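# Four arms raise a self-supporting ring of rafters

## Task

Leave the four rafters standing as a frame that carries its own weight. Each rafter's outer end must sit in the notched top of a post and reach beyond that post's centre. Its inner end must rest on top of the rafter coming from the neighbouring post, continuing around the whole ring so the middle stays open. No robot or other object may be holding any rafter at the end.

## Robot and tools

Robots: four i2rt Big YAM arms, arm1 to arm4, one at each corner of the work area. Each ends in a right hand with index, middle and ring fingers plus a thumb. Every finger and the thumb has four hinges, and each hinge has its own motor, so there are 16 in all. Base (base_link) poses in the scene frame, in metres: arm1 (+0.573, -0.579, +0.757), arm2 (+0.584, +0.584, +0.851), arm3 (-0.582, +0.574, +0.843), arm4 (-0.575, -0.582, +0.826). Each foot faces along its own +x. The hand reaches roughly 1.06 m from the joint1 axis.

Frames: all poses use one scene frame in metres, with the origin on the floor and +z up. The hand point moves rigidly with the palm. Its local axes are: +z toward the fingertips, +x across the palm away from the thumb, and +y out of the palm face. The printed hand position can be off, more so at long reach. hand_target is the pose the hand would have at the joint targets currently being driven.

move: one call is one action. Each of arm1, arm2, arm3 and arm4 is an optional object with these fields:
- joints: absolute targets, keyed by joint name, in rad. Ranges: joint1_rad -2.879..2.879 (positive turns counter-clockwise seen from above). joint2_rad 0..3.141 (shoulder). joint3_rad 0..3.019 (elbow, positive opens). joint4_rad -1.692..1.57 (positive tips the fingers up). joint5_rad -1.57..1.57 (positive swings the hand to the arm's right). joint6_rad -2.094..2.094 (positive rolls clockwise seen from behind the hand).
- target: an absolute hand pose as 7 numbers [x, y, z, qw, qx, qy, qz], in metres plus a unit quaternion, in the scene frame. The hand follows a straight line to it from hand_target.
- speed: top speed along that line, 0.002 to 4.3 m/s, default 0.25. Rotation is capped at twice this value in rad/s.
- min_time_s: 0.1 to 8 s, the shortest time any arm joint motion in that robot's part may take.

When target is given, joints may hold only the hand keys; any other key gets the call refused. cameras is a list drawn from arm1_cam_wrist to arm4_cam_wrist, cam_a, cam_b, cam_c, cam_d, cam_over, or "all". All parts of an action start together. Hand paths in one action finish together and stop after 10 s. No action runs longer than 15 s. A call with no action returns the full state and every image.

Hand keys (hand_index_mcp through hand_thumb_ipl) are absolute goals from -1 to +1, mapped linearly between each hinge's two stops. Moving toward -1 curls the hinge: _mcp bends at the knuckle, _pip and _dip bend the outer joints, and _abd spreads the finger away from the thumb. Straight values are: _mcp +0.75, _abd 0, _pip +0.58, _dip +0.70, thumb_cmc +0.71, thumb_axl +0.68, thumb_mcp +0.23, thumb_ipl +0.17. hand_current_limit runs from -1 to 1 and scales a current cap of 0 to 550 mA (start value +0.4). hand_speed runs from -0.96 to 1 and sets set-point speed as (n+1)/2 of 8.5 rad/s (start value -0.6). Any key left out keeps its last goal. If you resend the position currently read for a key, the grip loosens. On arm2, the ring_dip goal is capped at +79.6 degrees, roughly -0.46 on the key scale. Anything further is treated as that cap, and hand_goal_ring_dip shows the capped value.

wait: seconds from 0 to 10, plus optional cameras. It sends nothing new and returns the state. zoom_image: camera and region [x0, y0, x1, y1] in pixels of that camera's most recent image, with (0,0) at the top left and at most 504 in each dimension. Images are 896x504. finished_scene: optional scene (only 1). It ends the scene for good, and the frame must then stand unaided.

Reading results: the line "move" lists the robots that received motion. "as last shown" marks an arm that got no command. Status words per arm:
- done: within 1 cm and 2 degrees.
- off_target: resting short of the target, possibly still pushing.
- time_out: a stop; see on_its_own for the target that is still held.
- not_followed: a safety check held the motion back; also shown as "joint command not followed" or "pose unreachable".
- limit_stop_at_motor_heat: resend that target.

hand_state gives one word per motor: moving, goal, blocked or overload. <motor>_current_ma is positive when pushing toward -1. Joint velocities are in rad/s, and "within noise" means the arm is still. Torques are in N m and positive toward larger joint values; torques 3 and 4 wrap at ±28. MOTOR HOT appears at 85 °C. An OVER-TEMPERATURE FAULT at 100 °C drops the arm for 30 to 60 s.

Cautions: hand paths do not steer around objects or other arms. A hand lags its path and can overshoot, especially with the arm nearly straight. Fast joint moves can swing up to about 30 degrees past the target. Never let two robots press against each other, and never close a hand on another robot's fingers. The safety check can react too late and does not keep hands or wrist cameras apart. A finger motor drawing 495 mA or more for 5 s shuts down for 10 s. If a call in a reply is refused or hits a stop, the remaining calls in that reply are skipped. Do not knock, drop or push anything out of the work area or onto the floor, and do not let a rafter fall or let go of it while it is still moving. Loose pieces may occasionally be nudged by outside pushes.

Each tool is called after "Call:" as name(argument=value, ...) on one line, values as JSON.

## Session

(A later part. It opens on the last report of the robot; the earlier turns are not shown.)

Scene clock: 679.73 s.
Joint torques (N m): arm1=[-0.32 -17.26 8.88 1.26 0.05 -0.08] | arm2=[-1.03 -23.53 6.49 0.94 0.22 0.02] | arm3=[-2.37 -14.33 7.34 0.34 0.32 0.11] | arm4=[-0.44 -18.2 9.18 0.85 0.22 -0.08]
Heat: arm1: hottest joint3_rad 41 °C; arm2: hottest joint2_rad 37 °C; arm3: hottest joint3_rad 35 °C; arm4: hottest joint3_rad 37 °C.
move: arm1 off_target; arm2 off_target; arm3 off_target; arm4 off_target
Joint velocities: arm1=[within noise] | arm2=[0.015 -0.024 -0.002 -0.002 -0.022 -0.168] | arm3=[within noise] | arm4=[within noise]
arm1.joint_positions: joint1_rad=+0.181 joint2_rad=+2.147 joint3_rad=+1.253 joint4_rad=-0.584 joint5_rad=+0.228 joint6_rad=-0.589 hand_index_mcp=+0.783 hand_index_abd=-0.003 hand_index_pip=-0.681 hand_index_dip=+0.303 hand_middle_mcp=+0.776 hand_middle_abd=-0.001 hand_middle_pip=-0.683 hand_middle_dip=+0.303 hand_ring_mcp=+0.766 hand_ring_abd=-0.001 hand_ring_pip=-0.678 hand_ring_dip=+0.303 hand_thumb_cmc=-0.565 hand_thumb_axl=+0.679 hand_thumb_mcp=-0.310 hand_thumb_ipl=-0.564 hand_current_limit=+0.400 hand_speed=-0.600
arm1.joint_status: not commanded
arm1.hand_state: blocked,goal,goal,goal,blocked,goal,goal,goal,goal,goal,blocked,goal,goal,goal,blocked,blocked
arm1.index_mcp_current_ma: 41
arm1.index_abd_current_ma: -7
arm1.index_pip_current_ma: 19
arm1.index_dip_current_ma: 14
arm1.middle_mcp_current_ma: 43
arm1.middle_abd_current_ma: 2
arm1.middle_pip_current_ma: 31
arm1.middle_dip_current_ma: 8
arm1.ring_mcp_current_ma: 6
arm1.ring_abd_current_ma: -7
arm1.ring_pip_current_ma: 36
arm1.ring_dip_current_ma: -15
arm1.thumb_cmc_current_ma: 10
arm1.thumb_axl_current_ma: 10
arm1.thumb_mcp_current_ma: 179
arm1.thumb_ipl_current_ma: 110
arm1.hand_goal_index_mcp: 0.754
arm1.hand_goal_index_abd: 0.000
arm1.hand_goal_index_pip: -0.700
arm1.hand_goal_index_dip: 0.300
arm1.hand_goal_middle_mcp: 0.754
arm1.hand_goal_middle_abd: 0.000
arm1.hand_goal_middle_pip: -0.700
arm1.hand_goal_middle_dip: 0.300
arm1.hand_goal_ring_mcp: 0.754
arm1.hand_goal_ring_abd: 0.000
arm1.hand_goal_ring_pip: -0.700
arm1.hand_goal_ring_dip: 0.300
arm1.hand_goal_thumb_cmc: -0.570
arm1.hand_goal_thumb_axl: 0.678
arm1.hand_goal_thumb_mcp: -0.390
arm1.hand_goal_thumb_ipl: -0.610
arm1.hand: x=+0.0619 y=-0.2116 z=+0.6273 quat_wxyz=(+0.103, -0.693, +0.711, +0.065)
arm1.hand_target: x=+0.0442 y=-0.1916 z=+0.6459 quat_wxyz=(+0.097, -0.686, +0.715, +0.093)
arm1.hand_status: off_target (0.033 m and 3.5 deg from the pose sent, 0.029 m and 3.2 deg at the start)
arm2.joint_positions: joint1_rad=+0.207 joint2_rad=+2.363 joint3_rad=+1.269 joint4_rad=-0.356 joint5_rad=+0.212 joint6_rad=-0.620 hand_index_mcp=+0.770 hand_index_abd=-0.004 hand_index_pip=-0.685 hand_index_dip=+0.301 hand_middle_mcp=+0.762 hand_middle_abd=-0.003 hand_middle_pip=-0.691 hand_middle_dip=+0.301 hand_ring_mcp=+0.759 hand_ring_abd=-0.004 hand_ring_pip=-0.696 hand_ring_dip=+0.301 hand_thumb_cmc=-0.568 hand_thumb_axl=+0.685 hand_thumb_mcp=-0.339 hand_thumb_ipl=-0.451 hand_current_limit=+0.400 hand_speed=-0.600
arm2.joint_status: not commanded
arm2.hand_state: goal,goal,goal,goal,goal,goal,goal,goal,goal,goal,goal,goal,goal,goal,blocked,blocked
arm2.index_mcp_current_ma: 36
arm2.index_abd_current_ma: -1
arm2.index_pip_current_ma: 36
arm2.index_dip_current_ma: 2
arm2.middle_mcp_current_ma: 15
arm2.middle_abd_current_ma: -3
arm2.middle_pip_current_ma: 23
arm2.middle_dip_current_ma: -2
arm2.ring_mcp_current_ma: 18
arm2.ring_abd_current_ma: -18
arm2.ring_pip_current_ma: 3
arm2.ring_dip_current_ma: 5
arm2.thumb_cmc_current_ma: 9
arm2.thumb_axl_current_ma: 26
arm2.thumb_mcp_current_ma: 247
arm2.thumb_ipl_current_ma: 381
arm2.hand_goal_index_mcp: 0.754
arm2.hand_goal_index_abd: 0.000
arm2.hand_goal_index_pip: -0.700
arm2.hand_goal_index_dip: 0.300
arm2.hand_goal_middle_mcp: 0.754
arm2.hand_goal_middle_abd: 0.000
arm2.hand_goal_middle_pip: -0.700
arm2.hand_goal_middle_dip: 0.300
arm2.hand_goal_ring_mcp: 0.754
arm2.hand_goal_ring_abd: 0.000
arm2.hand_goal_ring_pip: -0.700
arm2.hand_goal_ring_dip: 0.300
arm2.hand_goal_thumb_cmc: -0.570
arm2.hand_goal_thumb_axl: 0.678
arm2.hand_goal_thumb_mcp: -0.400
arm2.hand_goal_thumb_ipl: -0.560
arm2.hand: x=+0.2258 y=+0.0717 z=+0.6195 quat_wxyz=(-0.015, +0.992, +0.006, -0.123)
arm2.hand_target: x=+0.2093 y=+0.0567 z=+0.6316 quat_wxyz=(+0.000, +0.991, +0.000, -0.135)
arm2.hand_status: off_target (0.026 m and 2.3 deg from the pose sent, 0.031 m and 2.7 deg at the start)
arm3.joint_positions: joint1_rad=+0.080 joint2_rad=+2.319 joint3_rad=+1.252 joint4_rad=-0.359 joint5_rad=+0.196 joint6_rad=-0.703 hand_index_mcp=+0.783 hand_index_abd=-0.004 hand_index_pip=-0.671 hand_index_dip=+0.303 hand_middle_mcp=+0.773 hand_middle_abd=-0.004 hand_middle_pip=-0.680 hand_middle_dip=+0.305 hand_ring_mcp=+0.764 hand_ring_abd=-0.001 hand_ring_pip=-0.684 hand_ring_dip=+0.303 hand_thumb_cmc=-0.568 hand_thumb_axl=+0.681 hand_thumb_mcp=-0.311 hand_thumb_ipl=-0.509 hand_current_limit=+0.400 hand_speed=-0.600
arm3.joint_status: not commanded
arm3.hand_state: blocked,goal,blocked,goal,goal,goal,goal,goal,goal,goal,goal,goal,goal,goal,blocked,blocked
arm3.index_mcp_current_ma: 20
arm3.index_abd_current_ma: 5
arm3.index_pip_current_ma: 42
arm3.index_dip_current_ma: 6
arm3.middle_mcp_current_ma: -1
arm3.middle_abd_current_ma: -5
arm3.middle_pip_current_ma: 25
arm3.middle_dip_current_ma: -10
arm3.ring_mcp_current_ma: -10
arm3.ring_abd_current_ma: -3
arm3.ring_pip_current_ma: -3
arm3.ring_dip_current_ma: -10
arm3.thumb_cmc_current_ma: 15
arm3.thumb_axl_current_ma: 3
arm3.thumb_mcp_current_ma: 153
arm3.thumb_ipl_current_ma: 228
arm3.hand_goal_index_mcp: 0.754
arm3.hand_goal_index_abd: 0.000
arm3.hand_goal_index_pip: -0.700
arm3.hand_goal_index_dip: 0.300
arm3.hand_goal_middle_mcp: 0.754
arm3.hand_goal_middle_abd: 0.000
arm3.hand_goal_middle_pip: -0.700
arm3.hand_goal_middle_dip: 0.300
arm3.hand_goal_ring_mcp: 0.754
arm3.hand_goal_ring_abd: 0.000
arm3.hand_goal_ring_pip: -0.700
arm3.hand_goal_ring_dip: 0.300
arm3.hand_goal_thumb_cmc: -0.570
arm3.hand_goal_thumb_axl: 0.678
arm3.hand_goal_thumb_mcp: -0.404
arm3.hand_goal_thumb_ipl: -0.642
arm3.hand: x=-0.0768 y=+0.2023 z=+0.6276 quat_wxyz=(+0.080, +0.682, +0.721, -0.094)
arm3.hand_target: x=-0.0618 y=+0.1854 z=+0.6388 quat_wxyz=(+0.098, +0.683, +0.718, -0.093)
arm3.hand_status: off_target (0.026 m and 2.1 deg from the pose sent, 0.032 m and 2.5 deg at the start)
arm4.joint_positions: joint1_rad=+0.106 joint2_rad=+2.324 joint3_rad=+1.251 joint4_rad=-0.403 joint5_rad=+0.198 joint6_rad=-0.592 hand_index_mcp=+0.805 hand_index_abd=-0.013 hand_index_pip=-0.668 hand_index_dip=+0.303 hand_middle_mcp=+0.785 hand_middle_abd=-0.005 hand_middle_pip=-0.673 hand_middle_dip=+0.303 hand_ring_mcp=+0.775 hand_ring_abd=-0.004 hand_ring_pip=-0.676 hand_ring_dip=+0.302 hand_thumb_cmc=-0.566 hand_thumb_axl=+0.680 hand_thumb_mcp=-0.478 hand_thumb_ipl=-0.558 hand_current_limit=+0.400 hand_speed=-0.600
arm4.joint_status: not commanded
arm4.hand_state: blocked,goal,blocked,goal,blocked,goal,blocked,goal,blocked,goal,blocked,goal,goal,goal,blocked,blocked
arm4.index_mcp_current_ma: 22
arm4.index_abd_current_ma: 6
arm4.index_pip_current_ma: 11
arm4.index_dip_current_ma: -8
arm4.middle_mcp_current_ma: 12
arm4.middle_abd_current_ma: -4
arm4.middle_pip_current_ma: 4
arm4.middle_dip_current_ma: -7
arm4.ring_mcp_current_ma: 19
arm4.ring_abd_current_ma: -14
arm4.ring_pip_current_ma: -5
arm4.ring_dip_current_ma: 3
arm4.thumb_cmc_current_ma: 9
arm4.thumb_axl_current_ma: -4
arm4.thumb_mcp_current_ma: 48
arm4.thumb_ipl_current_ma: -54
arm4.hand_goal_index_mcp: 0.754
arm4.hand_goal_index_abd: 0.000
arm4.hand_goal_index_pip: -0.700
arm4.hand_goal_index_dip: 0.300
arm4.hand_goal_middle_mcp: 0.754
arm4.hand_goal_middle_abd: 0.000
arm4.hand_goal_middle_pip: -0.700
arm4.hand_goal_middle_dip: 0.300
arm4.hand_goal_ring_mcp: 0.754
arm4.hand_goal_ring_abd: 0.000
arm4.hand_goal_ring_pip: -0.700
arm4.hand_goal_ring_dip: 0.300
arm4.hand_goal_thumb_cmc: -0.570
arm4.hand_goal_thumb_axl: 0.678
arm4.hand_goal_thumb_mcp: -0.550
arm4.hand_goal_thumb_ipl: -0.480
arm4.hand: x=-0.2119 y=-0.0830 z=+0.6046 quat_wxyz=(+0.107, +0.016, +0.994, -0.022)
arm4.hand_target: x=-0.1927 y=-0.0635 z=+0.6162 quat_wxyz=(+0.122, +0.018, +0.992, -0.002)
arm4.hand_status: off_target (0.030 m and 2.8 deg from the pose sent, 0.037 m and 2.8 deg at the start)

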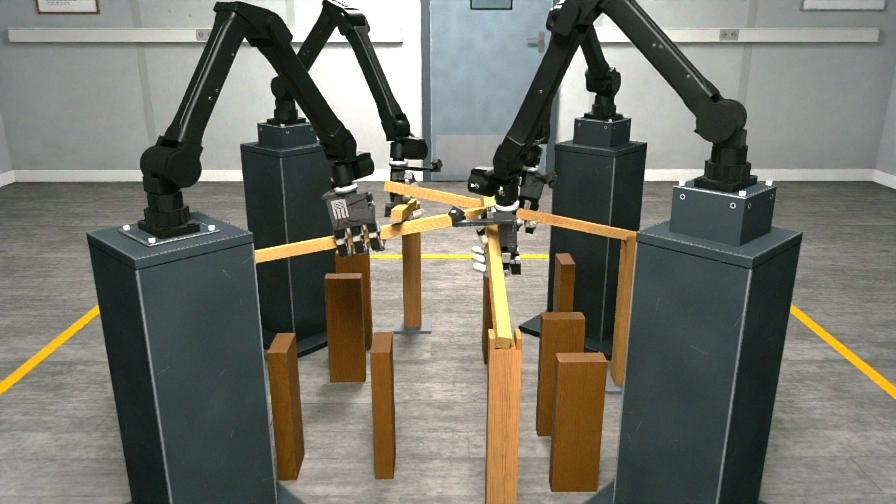

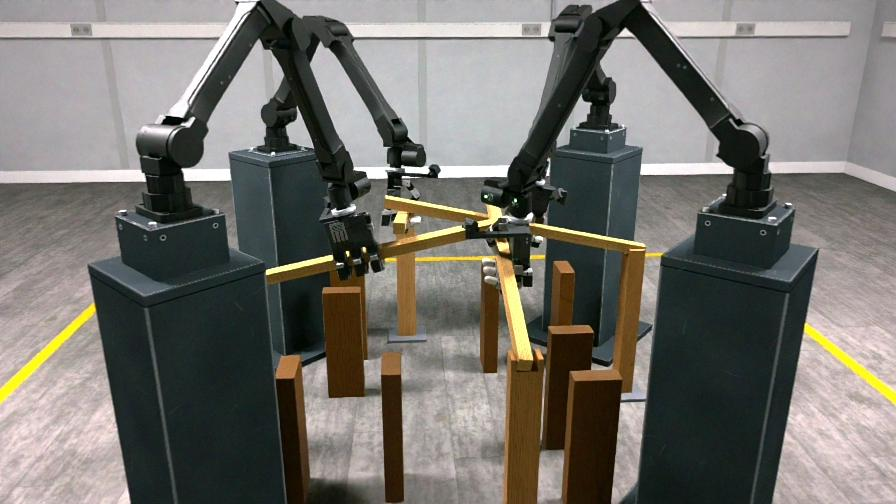

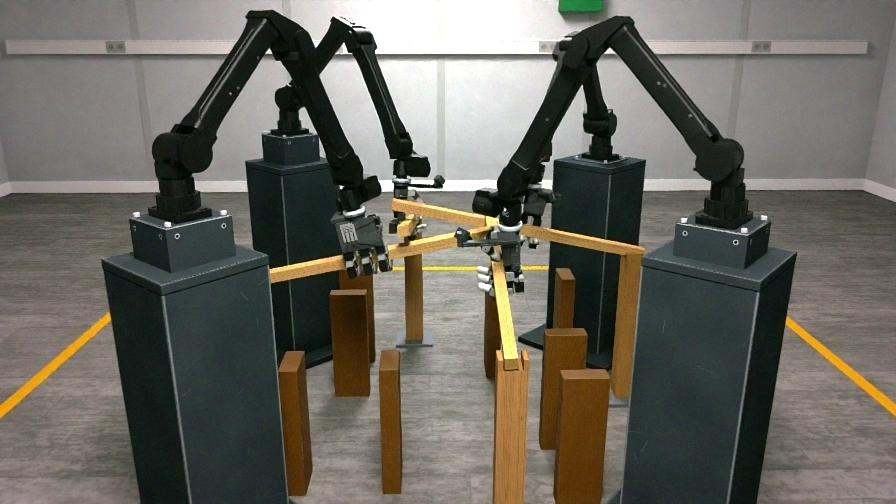

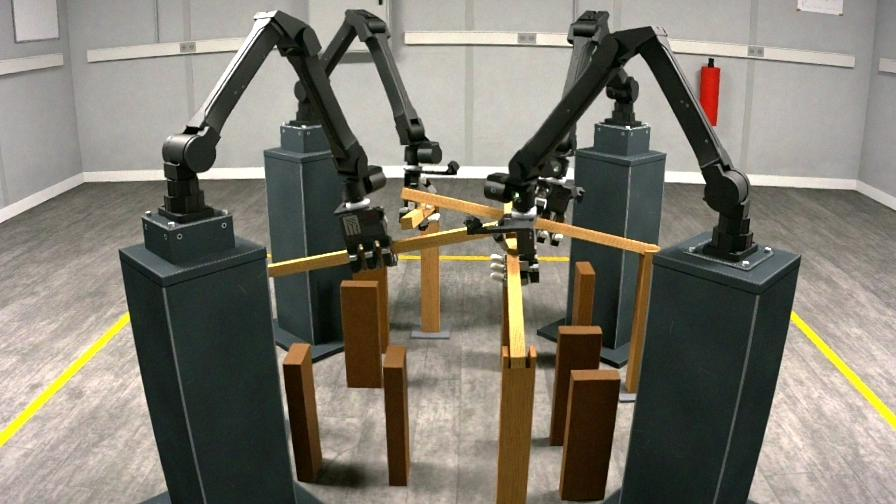

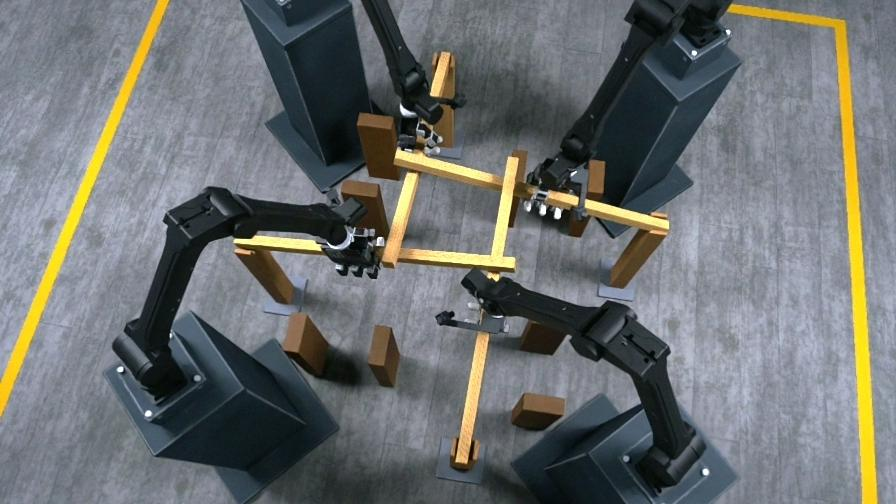

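Call:
zoom_image(camera="cam_d", region=[460, 300, 580, 400])

Call:
zoom_image(camera="cam_a", region=[440, 280, 560, 380])

Call:
zoom_image(camera="cam_b", region=[460, 300, 580, 400])

Call:
zoom_image(camera="cam_c", region=[440, 300, 560, 400])

Call:
zoom_image(camera="cam_over", region=[340, 100, 580, 300])

Call:
zoom_image(camera="cam_a", region=[370, 160, 550, 300])

Call:
zoom_image(camera="cam_c", region=[370, 170, 550, 310])

Scaled by 4.200.

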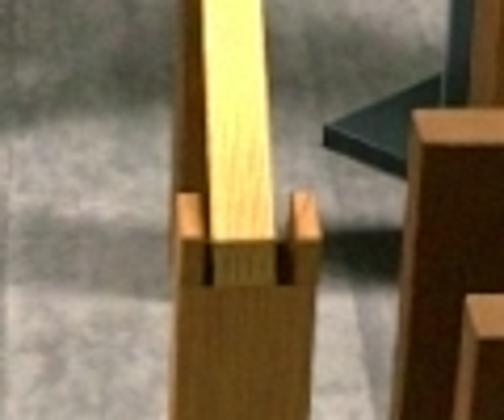

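Scaled by 4.200.

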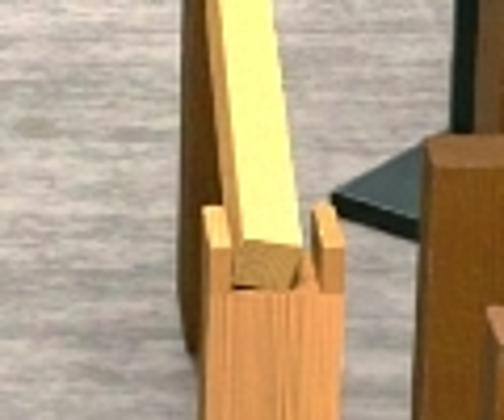

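Scaled by 4.200.

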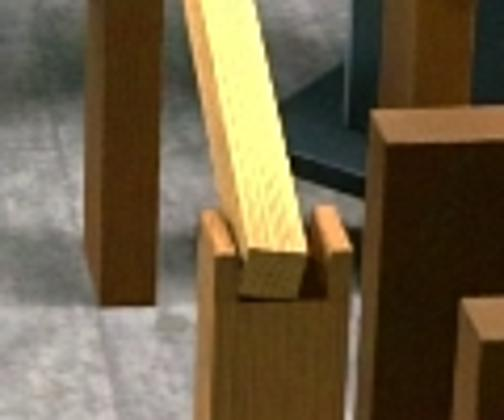

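Scaled by 4.200.

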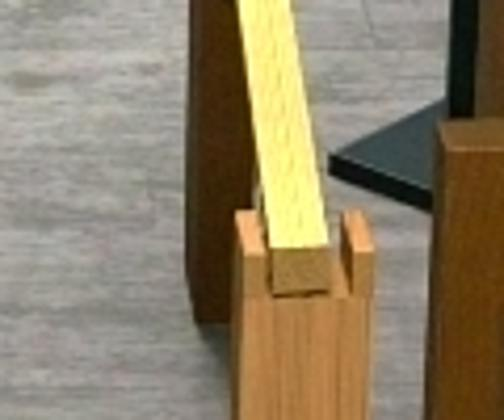

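Scaled by 2.100.

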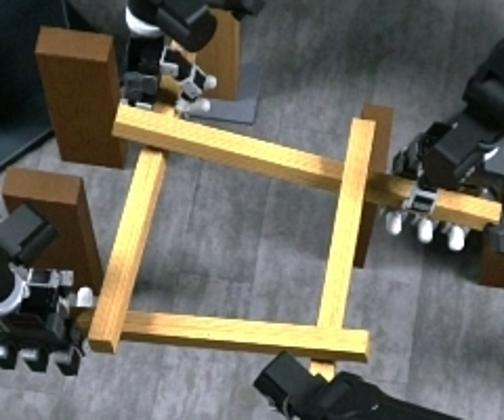

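Scaled by 2.800.

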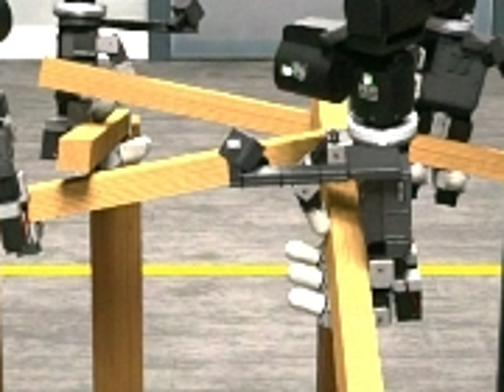

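Scaled by 2.800.

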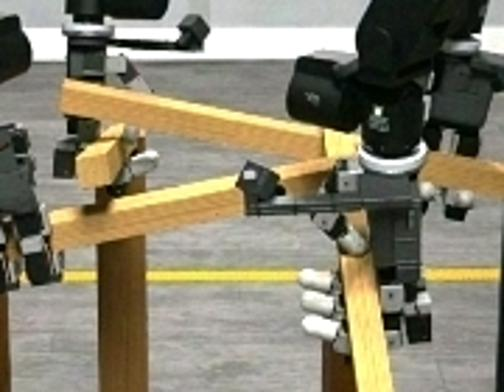

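Call:
move(arm1={"target":[0.043,-0.188,0.628,-0.08172,0.68753,-0.71731,-0.07832],"speed":0.05}, arm2={"target":[0.206,0.056,0.614,0,0.99357,0,-0.1132],"speed":0.05}, arm3={"target":[-0.061,0.182,0.621,0.08204,0.68458,0.72012,-0.07798],"speed":0.05}, arm4={"target":[-0.189,-0.0625,0.598,0.10017,0.01821,0.9948,-0.00183],"speed":0.05}, cameras=["cam_a","cam_b","cam_c","cam_d","cam_over"])

Call:
zoom_image(camera="cam_a", region=[370, 170, 490, 270])

Call:
zoom_image(camera="cam_b", region=[370, 180, 490, 280])

Call:
zoom_image(camera="cam_c", region=[370, 180, 490, 280])

Call:
zoom_image(camera="cam_d", region=[380, 175, 500, 275])

Scene clock: 696.27 s.
Joint torques (N m): arm1=[-0.21 -16.97 8.77 0.87 -0.07 -0.12] | arm2=[-1.03 -23.59 6.41 0.81 0.14 0.04] | arm3=[-2.43 -14.68 7.15 0.25 0.19 0.09] | arm4=[-0.67 -18.73 9.39 0.16 0.11 -0.03]
Heat: arm1: hottest joint3_rad 42 °C; arm2: hottest joint2_rad 37 °C; arm3: hottest joint3_rad 35 °C; arm4: hottest joint3_rad 36 °C.
move: arm1 off_target; arm2 off_target; arm3 off_target; arm4 off_target
Joint velocities: within noise
arm1.joint_positions: joint1_rad=+0.166 joint2_rad=+2.188 joint3_rad=+1.278 joint4_rad=-0.584 joint5_rad=+0.190 joint6_rad=-0.594 hand_index_mcp=+0.783 hand_index_abd=-0.003 hand_index_pip=-0.681 hand_index_dip=+0.303 hand_middle_mcp=+0.776 hand_middle_abd=-0.001 hand_middle_pip=-0.682 hand_middle_dip=+0.303 hand_ring_mcp=+0.768 hand_ring_abd=-0.001 hand_ring_pip=-0.679 hand_ring_dip=+0.303 hand_thumb_cmc=-0.565 hand_thumb_axl=+0.679 hand_thumb_mcp=-0.309 hand_thumb_ipl=-0.563 hand_current_limit=+0.400 hand_speed=-0.600
arm1.joint_status: not commanded
arm1.hand_state: blocked,goal,goal,goal,blocked,goal,goal,goal,goal,goal,blocked,goal,goal,goal,blocked,blocked
arm1.index_mcp_current_ma: 40
arm1.index_abd_current_ma: 1
arm1.index_pip_current_ma: 21
arm1.index_dip_current_ma: 18
arm1.middle_mcp_current_ma: 40
arm1.middle_abd_current_ma: -6
arm1.middle_pip_current_ma: 31
arm1.middle_dip_current_ma: 5
arm1.ring_mcp_current_ma: 3
arm1.ring_abd_current_ma: -10
arm1.ring_pip_current_ma: 28
arm1.ring_dip_current_ma: 0
arm1.thumb_cmc_current_ma: -1
arm1.thumb_axl_current_ma: 6
arm1.thumb_mcp_current_ma: 187
arm1.thumb_ipl_current_ma: 112
arm1.hand_goal_index_mcp: 0.754
arm1.hand_goal_index_abd: 0.000
arm1.hand_goal_index_pip: -0.700
arm1.hand_goal_index_dip: 0.300
arm1.hand_goal_middle_mcp: 0.754
arm1.hand_goal_middle_abd: 0.000
arm1.hand_goal_middle_pip: -0.700
arm1.hand_goal_middle_dip: 0.300
arm1.hand_goal_ring_mcp: 0.754
arm1.hand_goal_ring_abd: 0.000
arm1.hand_goal_ring_pip: -0.700
arm1.hand_goal_ring_dip: 0.300
arm1.hand_goal_thumb_cmc: -0.570
arm1.hand_goal_thumb_axl: 0.678
arm1.hand_goal_thumb_mcp: -0.390
arm1.hand_goal_thumb_ipl: -0.610
arm1.hand: x=+0.0612 y=-0.2083 z=+0.6106 quat_wxyz=(+0.087, -0.692, +0.715, +0.053)
arm1.hand_target: x=+0.0441 y=-0.1886 z=+0.6289 quat_wxyz=(+0.082, -0.688, +0.717, +0.078)
arm1.hand_status: off_target (0.032 m and 3.0 deg from the pose sent, 0.030 m and 3.1 deg at the start)
arm2.joint_positions: joint1_rad=+0.192 joint2_rad=+2.404 joint3_rad=+1.307 joint4_rad=-0.374 joint5_rad=+0.175 joint6_rad=-0.634 hand_index_mcp=+0.770 hand_index_abd=-0.004 hand_index_pip=-0.685 hand_index_dip=+0.301 hand_middle_mcp=+0.763 hand_middle_abd=-0.003 hand_middle_pip=-0.691 hand_middle_dip=+0.301 hand_ring_mcp=+0.759 hand_ring_abd=-0.004 hand_ring_pip=-0.696 hand_ring_dip=+0.301 hand_thumb_cmc=-0.569 hand_thumb_axl=+0.684 hand_thumb_mcp=-0.339 hand_thumb_ipl=-0.452 hand_current_limit=+0.400 hand_speed=-0.600
arm2.joint_status: not commanded
arm2.hand_state: goal,goal,goal,goal,goal,goal,goal,goal,goal,goal,goal,goal,goal,goal,blocked,blocked
arm2.index_mcp_current_ma: 34
arm2.index_abd_current_ma: 1
arm2.index_pip_current_ma: 39
arm2.index_dip_current_ma: 1
arm2.middle_mcp_current_ma: 15
arm2.middle_abd_current_ma: -5
arm2.middle_pip_current_ma: 25
arm2.middle_dip_current_ma: -3
arm2.ring_mcp_current_ma: 19
arm2.ring_abd_current_ma: -13
arm2.ring_pip_current_ma: 2
arm2.ring_dip_current_ma: 6
arm2.thumb_cmc_current_ma: 7
arm2.thumb_axl_current_ma: 27
arm2.thumb_mcp_current_ma: 259
arm2.thumb_ipl_current_ma: 381
arm2.hand_goal_index_mcp: 0.754
arm2.hand_goal_index_abd: 0.000
arm2.hand_goal_index_pip: -0.700
arm2.hand_goal_index_dip: 0.300
arm2.hand_goal_middle_mcp: 0.754
arm2.hand_goal_middle_abd: 0.000
arm2.hand_goal_middle_pip: -0.700
arm2.hand_goal_middle_dip: 0.300
arm2.hand_goal_ring_mcp: 0.754
arm2.hand_goal_ring_abd: 0.000
arm2.hand_goal_ring_pip: -0.700
arm2.hand_goal_ring_dip: 0.300
arm2.hand_goal_thumb_cmc: -0.570
arm2.hand_goal_thumb_axl: 0.678
arm2.hand_goal_thumb_mcp: -0.400
arm2.hand_goal_thumb_ipl: -0.560
arm2.hand: x=+0.2230 y=+0.0710 z=+0.6033 quat_wxyz=(-0.014, +0.995, +0.007, -0.102)
arm2.hand_target: x=+0.2064 y=+0.0566 z=+0.6147 quat_wxyz=(+0.000, +0.994, +0.000, -0.113)
arm2.hand_status: off_target (0.025 m and 2.2 deg from the pose sent, 0.026 m and 2.1 deg at the start)
arm3.joint_positions: joint1_rad=+0.066 joint2_rad=+2.362 joint3_rad=+1.292 joint4_rad=-0.382 joint5_rad=+0.162 joint6_rad=-0.714 hand_index_mcp=+0.783 hand_index_abd=-0.003 hand_index_pip=-0.671 hand_index_dip=+0.303 hand_middle_mcp=+0.773 hand_middle_abd=-0.004 hand_middle_pip=-0.680 hand_middle_dip=+0.305 hand_ring_mcp=+0.764 hand_ring_abd=-0.001 hand_ring_pip=-0.684 hand_ring_dip=+0.303 hand_thumb_cmc=-0.568 hand_thumb_axl=+0.680 hand_thumb_mcp=-0.311 hand_thumb_ipl=-0.509 hand_current_limit=+0.400 hand_speed=-0.600
arm3.joint_status: not commanded
arm3.hand_state: blocked,goal,blocked,goal,goal,goal,goal,goal,goal,goal,goal,goal,goal,goal,blocked,blocked
arm3.index_mcp_current_ma: 30
arm3.index_abd_current_ma: -16
arm3.index_pip_current_ma: 36
arm3.index_dip_current_ma: -11
arm3.middle_mcp_current_ma: 15
arm3.middle_abd_current_ma: 3
arm3.middle_pip_current_ma: 24
arm3.middle_dip_current_ma: 3
arm3.ring_mcp_current_ma: 9
arm3.ring_abd_current_ma: 24
arm3.ring_pip_current_ma: -4
arm3.ring_dip_current_ma: -6
arm3.thumb_cmc_current_ma: 9
arm3.thumb_axl_current_ma: 9
arm3.thumb_mcp_current_ma: 160
arm3.thumb_ipl_current_ma: 231
arm3.hand_goal_index_mcp: 0.754
arm3.hand_goal_index_abd: 0.000
arm3.hand_goal_index_pip: -0.700
arm3.hand_goal_index_dip: 0.300
arm3.hand_goal_middle_mcp: 0.754
arm3.hand_goal_middle_abd: 0.000
arm3.hand_goal_middle_pip: -0.700
arm3.hand_goal_middle_dip: 0.300
arm3.hand_goal_ring_mcp: 0.754
arm3.hand_goal_ring_abd: 0.000
arm3.hand_goal_ring_pip: -0.700
arm3.hand_goal_ring_dip: 0.300
arm3.hand_goal_thumb_cmc: -0.570
arm3.hand_goal_thumb_axl: 0.678
arm3.hand_goal_thumb_mcp: -0.404
arm3.hand_goal_thumb_ipl: -0.642
arm3.hand: x=-0.0763 y=+0.1994 z=+0.6108 quat_wxyz=(+0.064, +0.683, +0.723, -0.079)
arm3.hand_target: x=-0.0617 y=+0.1824 z=+0.6219 quat_wxyz=(+0.082, +0.685, +0.720, -0.078)
arm3.hand_status: off_target (0.025 m and 2.1 deg from the pose sent, 0.026 m and 1.8 deg at the start)
arm4.joint_positions: joint1_rad=+0.091 joint2_rad=+2.365 joint3_rad=+1.287 joint4_rad=-0.405 joint5_rad=+0.161 joint6_rad=-0.608 hand_index_mcp=+0.804 hand_index_abd=-0.013 hand_index_pip=-0.667 hand_index_dip=+0.303 hand_middle_mcp=+0.786 hand_middle_abd=-0.005 hand_middle_pip=-0.671 hand_middle_dip=+0.303 hand_ring_mcp=+0.778 hand_ring_abd=-0.004 hand_ring_pip=-0.675 hand_ring_dip=+0.302 hand_thumb_cmc=-0.568 hand_thumb_axl=+0.680 hand_thumb_mcp=-0.478 hand_thumb_ipl=-0.557 hand_current_limit=+0.400 hand_speed=-0.600
arm4.joint_status: not commanded
arm4.hand_state: blocked,goal,blocked,goal,blocked,goal,blocked,goal,blocked,goal,blocked,goal,goal,goal,blocked,blocked
arm4.index_mcp_current_ma: 26
arm4.index_abd_current_ma: 6
arm4.index_pip_current_ma: 4
arm4.index_dip_current_ma: -3
arm4.middle_mcp_current_ma: 8
arm4.middle_abd_current_ma: -3
arm4.middle_pip_current_ma: 14
arm4.middle_dip_current_ma: 3
arm4.ring_mcp_current_ma: 5
arm4.ring_abd_current_ma: -15
arm4.ring_pip_current_ma: 8
arm4.ring_dip_current_ma: -5
arm4.thumb_cmc_current_ma: 6
arm4.thumb_axl_current_ma: -9
arm4.thumb_mcp_current_ma: 46
arm4.thumb_ipl_current_ma: -49
arm4.hand_goal_index_mcp: 0.754
arm4.hand_goal_index_abd: 0.000
arm4.hand_goal_index_pip: -0.700
arm4.hand_goal_index_dip: 0.300
arm4.hand_goal_middle_mcp: 0.754
arm4.hand_goal_middle_abd: 0.000
arm4.hand_goal_middle_pip: -0.700
arm4.hand_goal_middle_dip: 0.300
arm4.hand_goal_ring_mcp: 0.754
arm4.hand_goal_ring_abd: 0.000
arm4.hand_goal_ring_pip: -0.700
arm4.hand_goal_ring_dip: 0.300
arm4.hand_goal_thumb_cmc: -0.570
arm4.hand_goal_thumb_axl: 0.678
arm4.hand_goal_thumb_mcp: -0.550
arm4.hand_goal_thumb_ipl: -0.480
arm4.hand: x=-0.2075 y=-0.0794 z=+0.5898 quat_wxyz=(+0.090, +0.015, +0.996, -0.015)
arm4.hand_target: x=-0.1895 y=-0.0634 z=+0.5988 quat_wxyz=(+0.100, +0.018, +0.995, -0.002)
arm4.hand_status: off_target (0.026 m and 2.0 deg from the pose sent, 0.031 m and 2.4 deg at the start)

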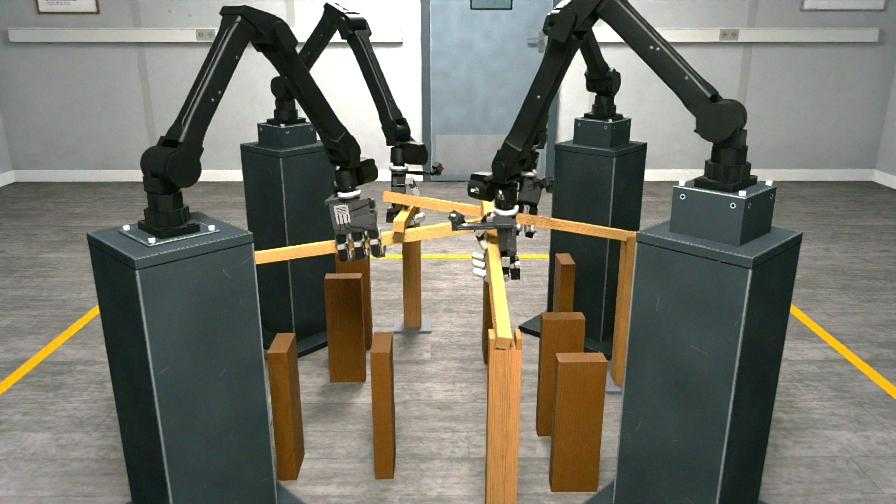

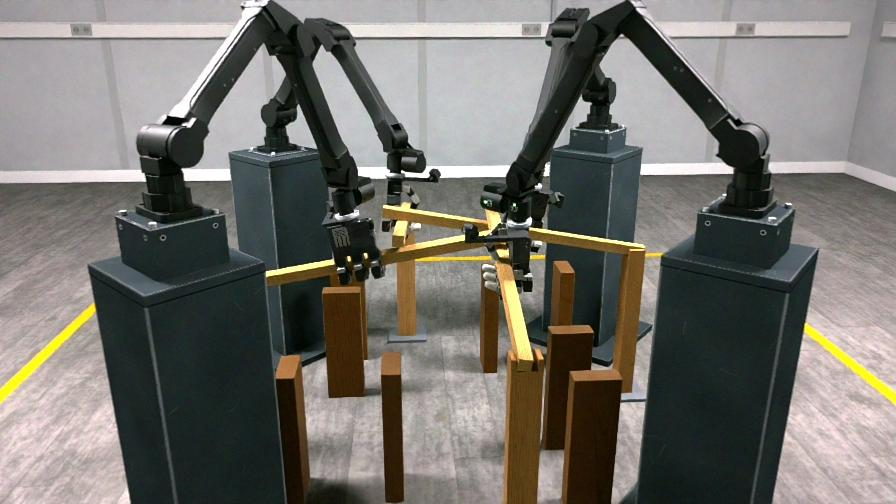

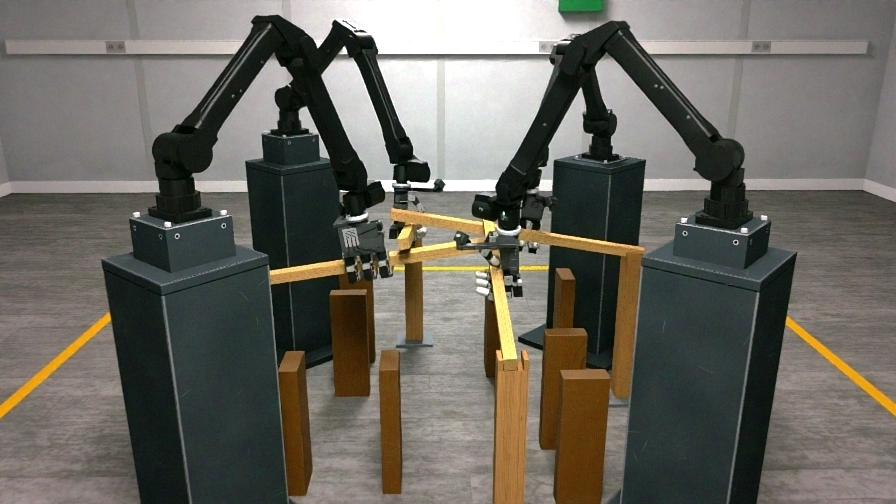

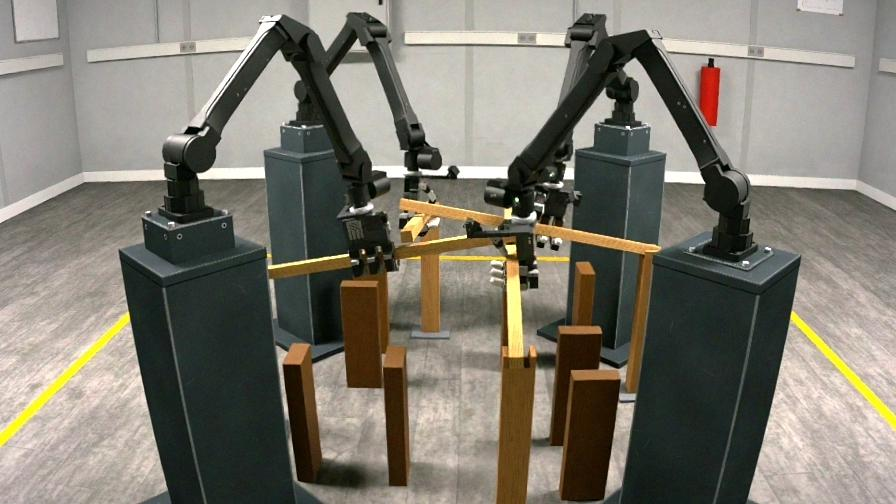

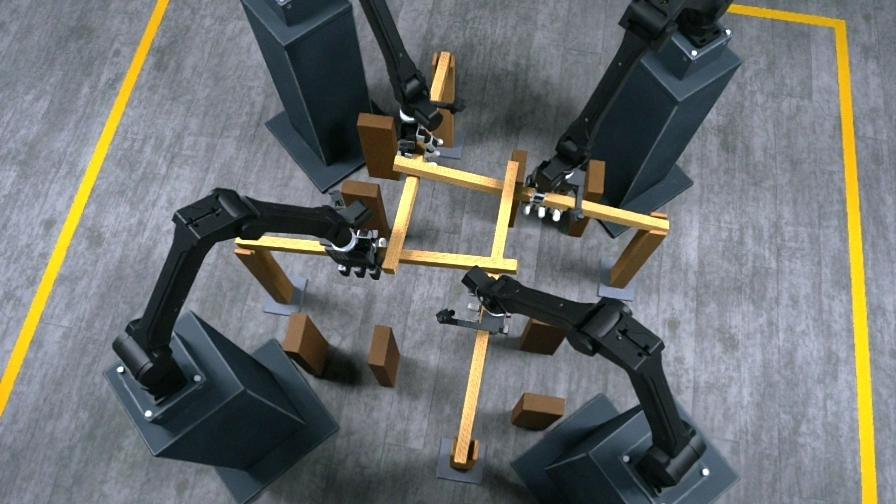

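Scaled by 4.200.

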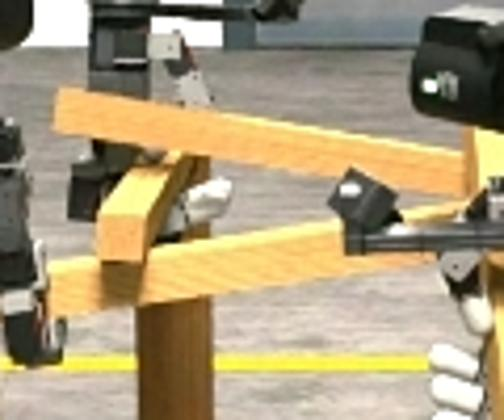

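Scaled by 4.200.

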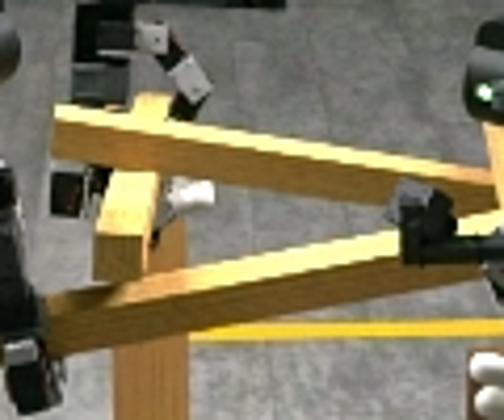

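Scaled by 4.200.

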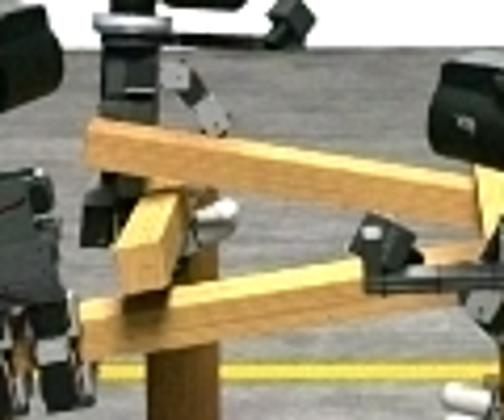

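Scaled by 4.200.

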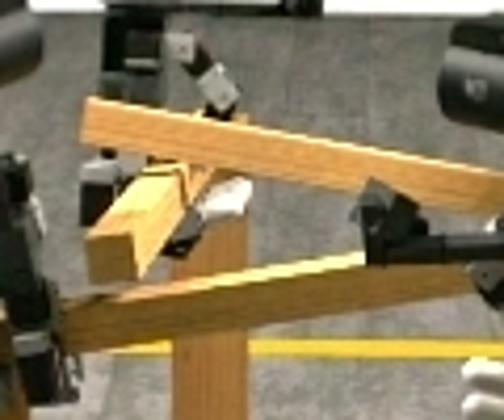

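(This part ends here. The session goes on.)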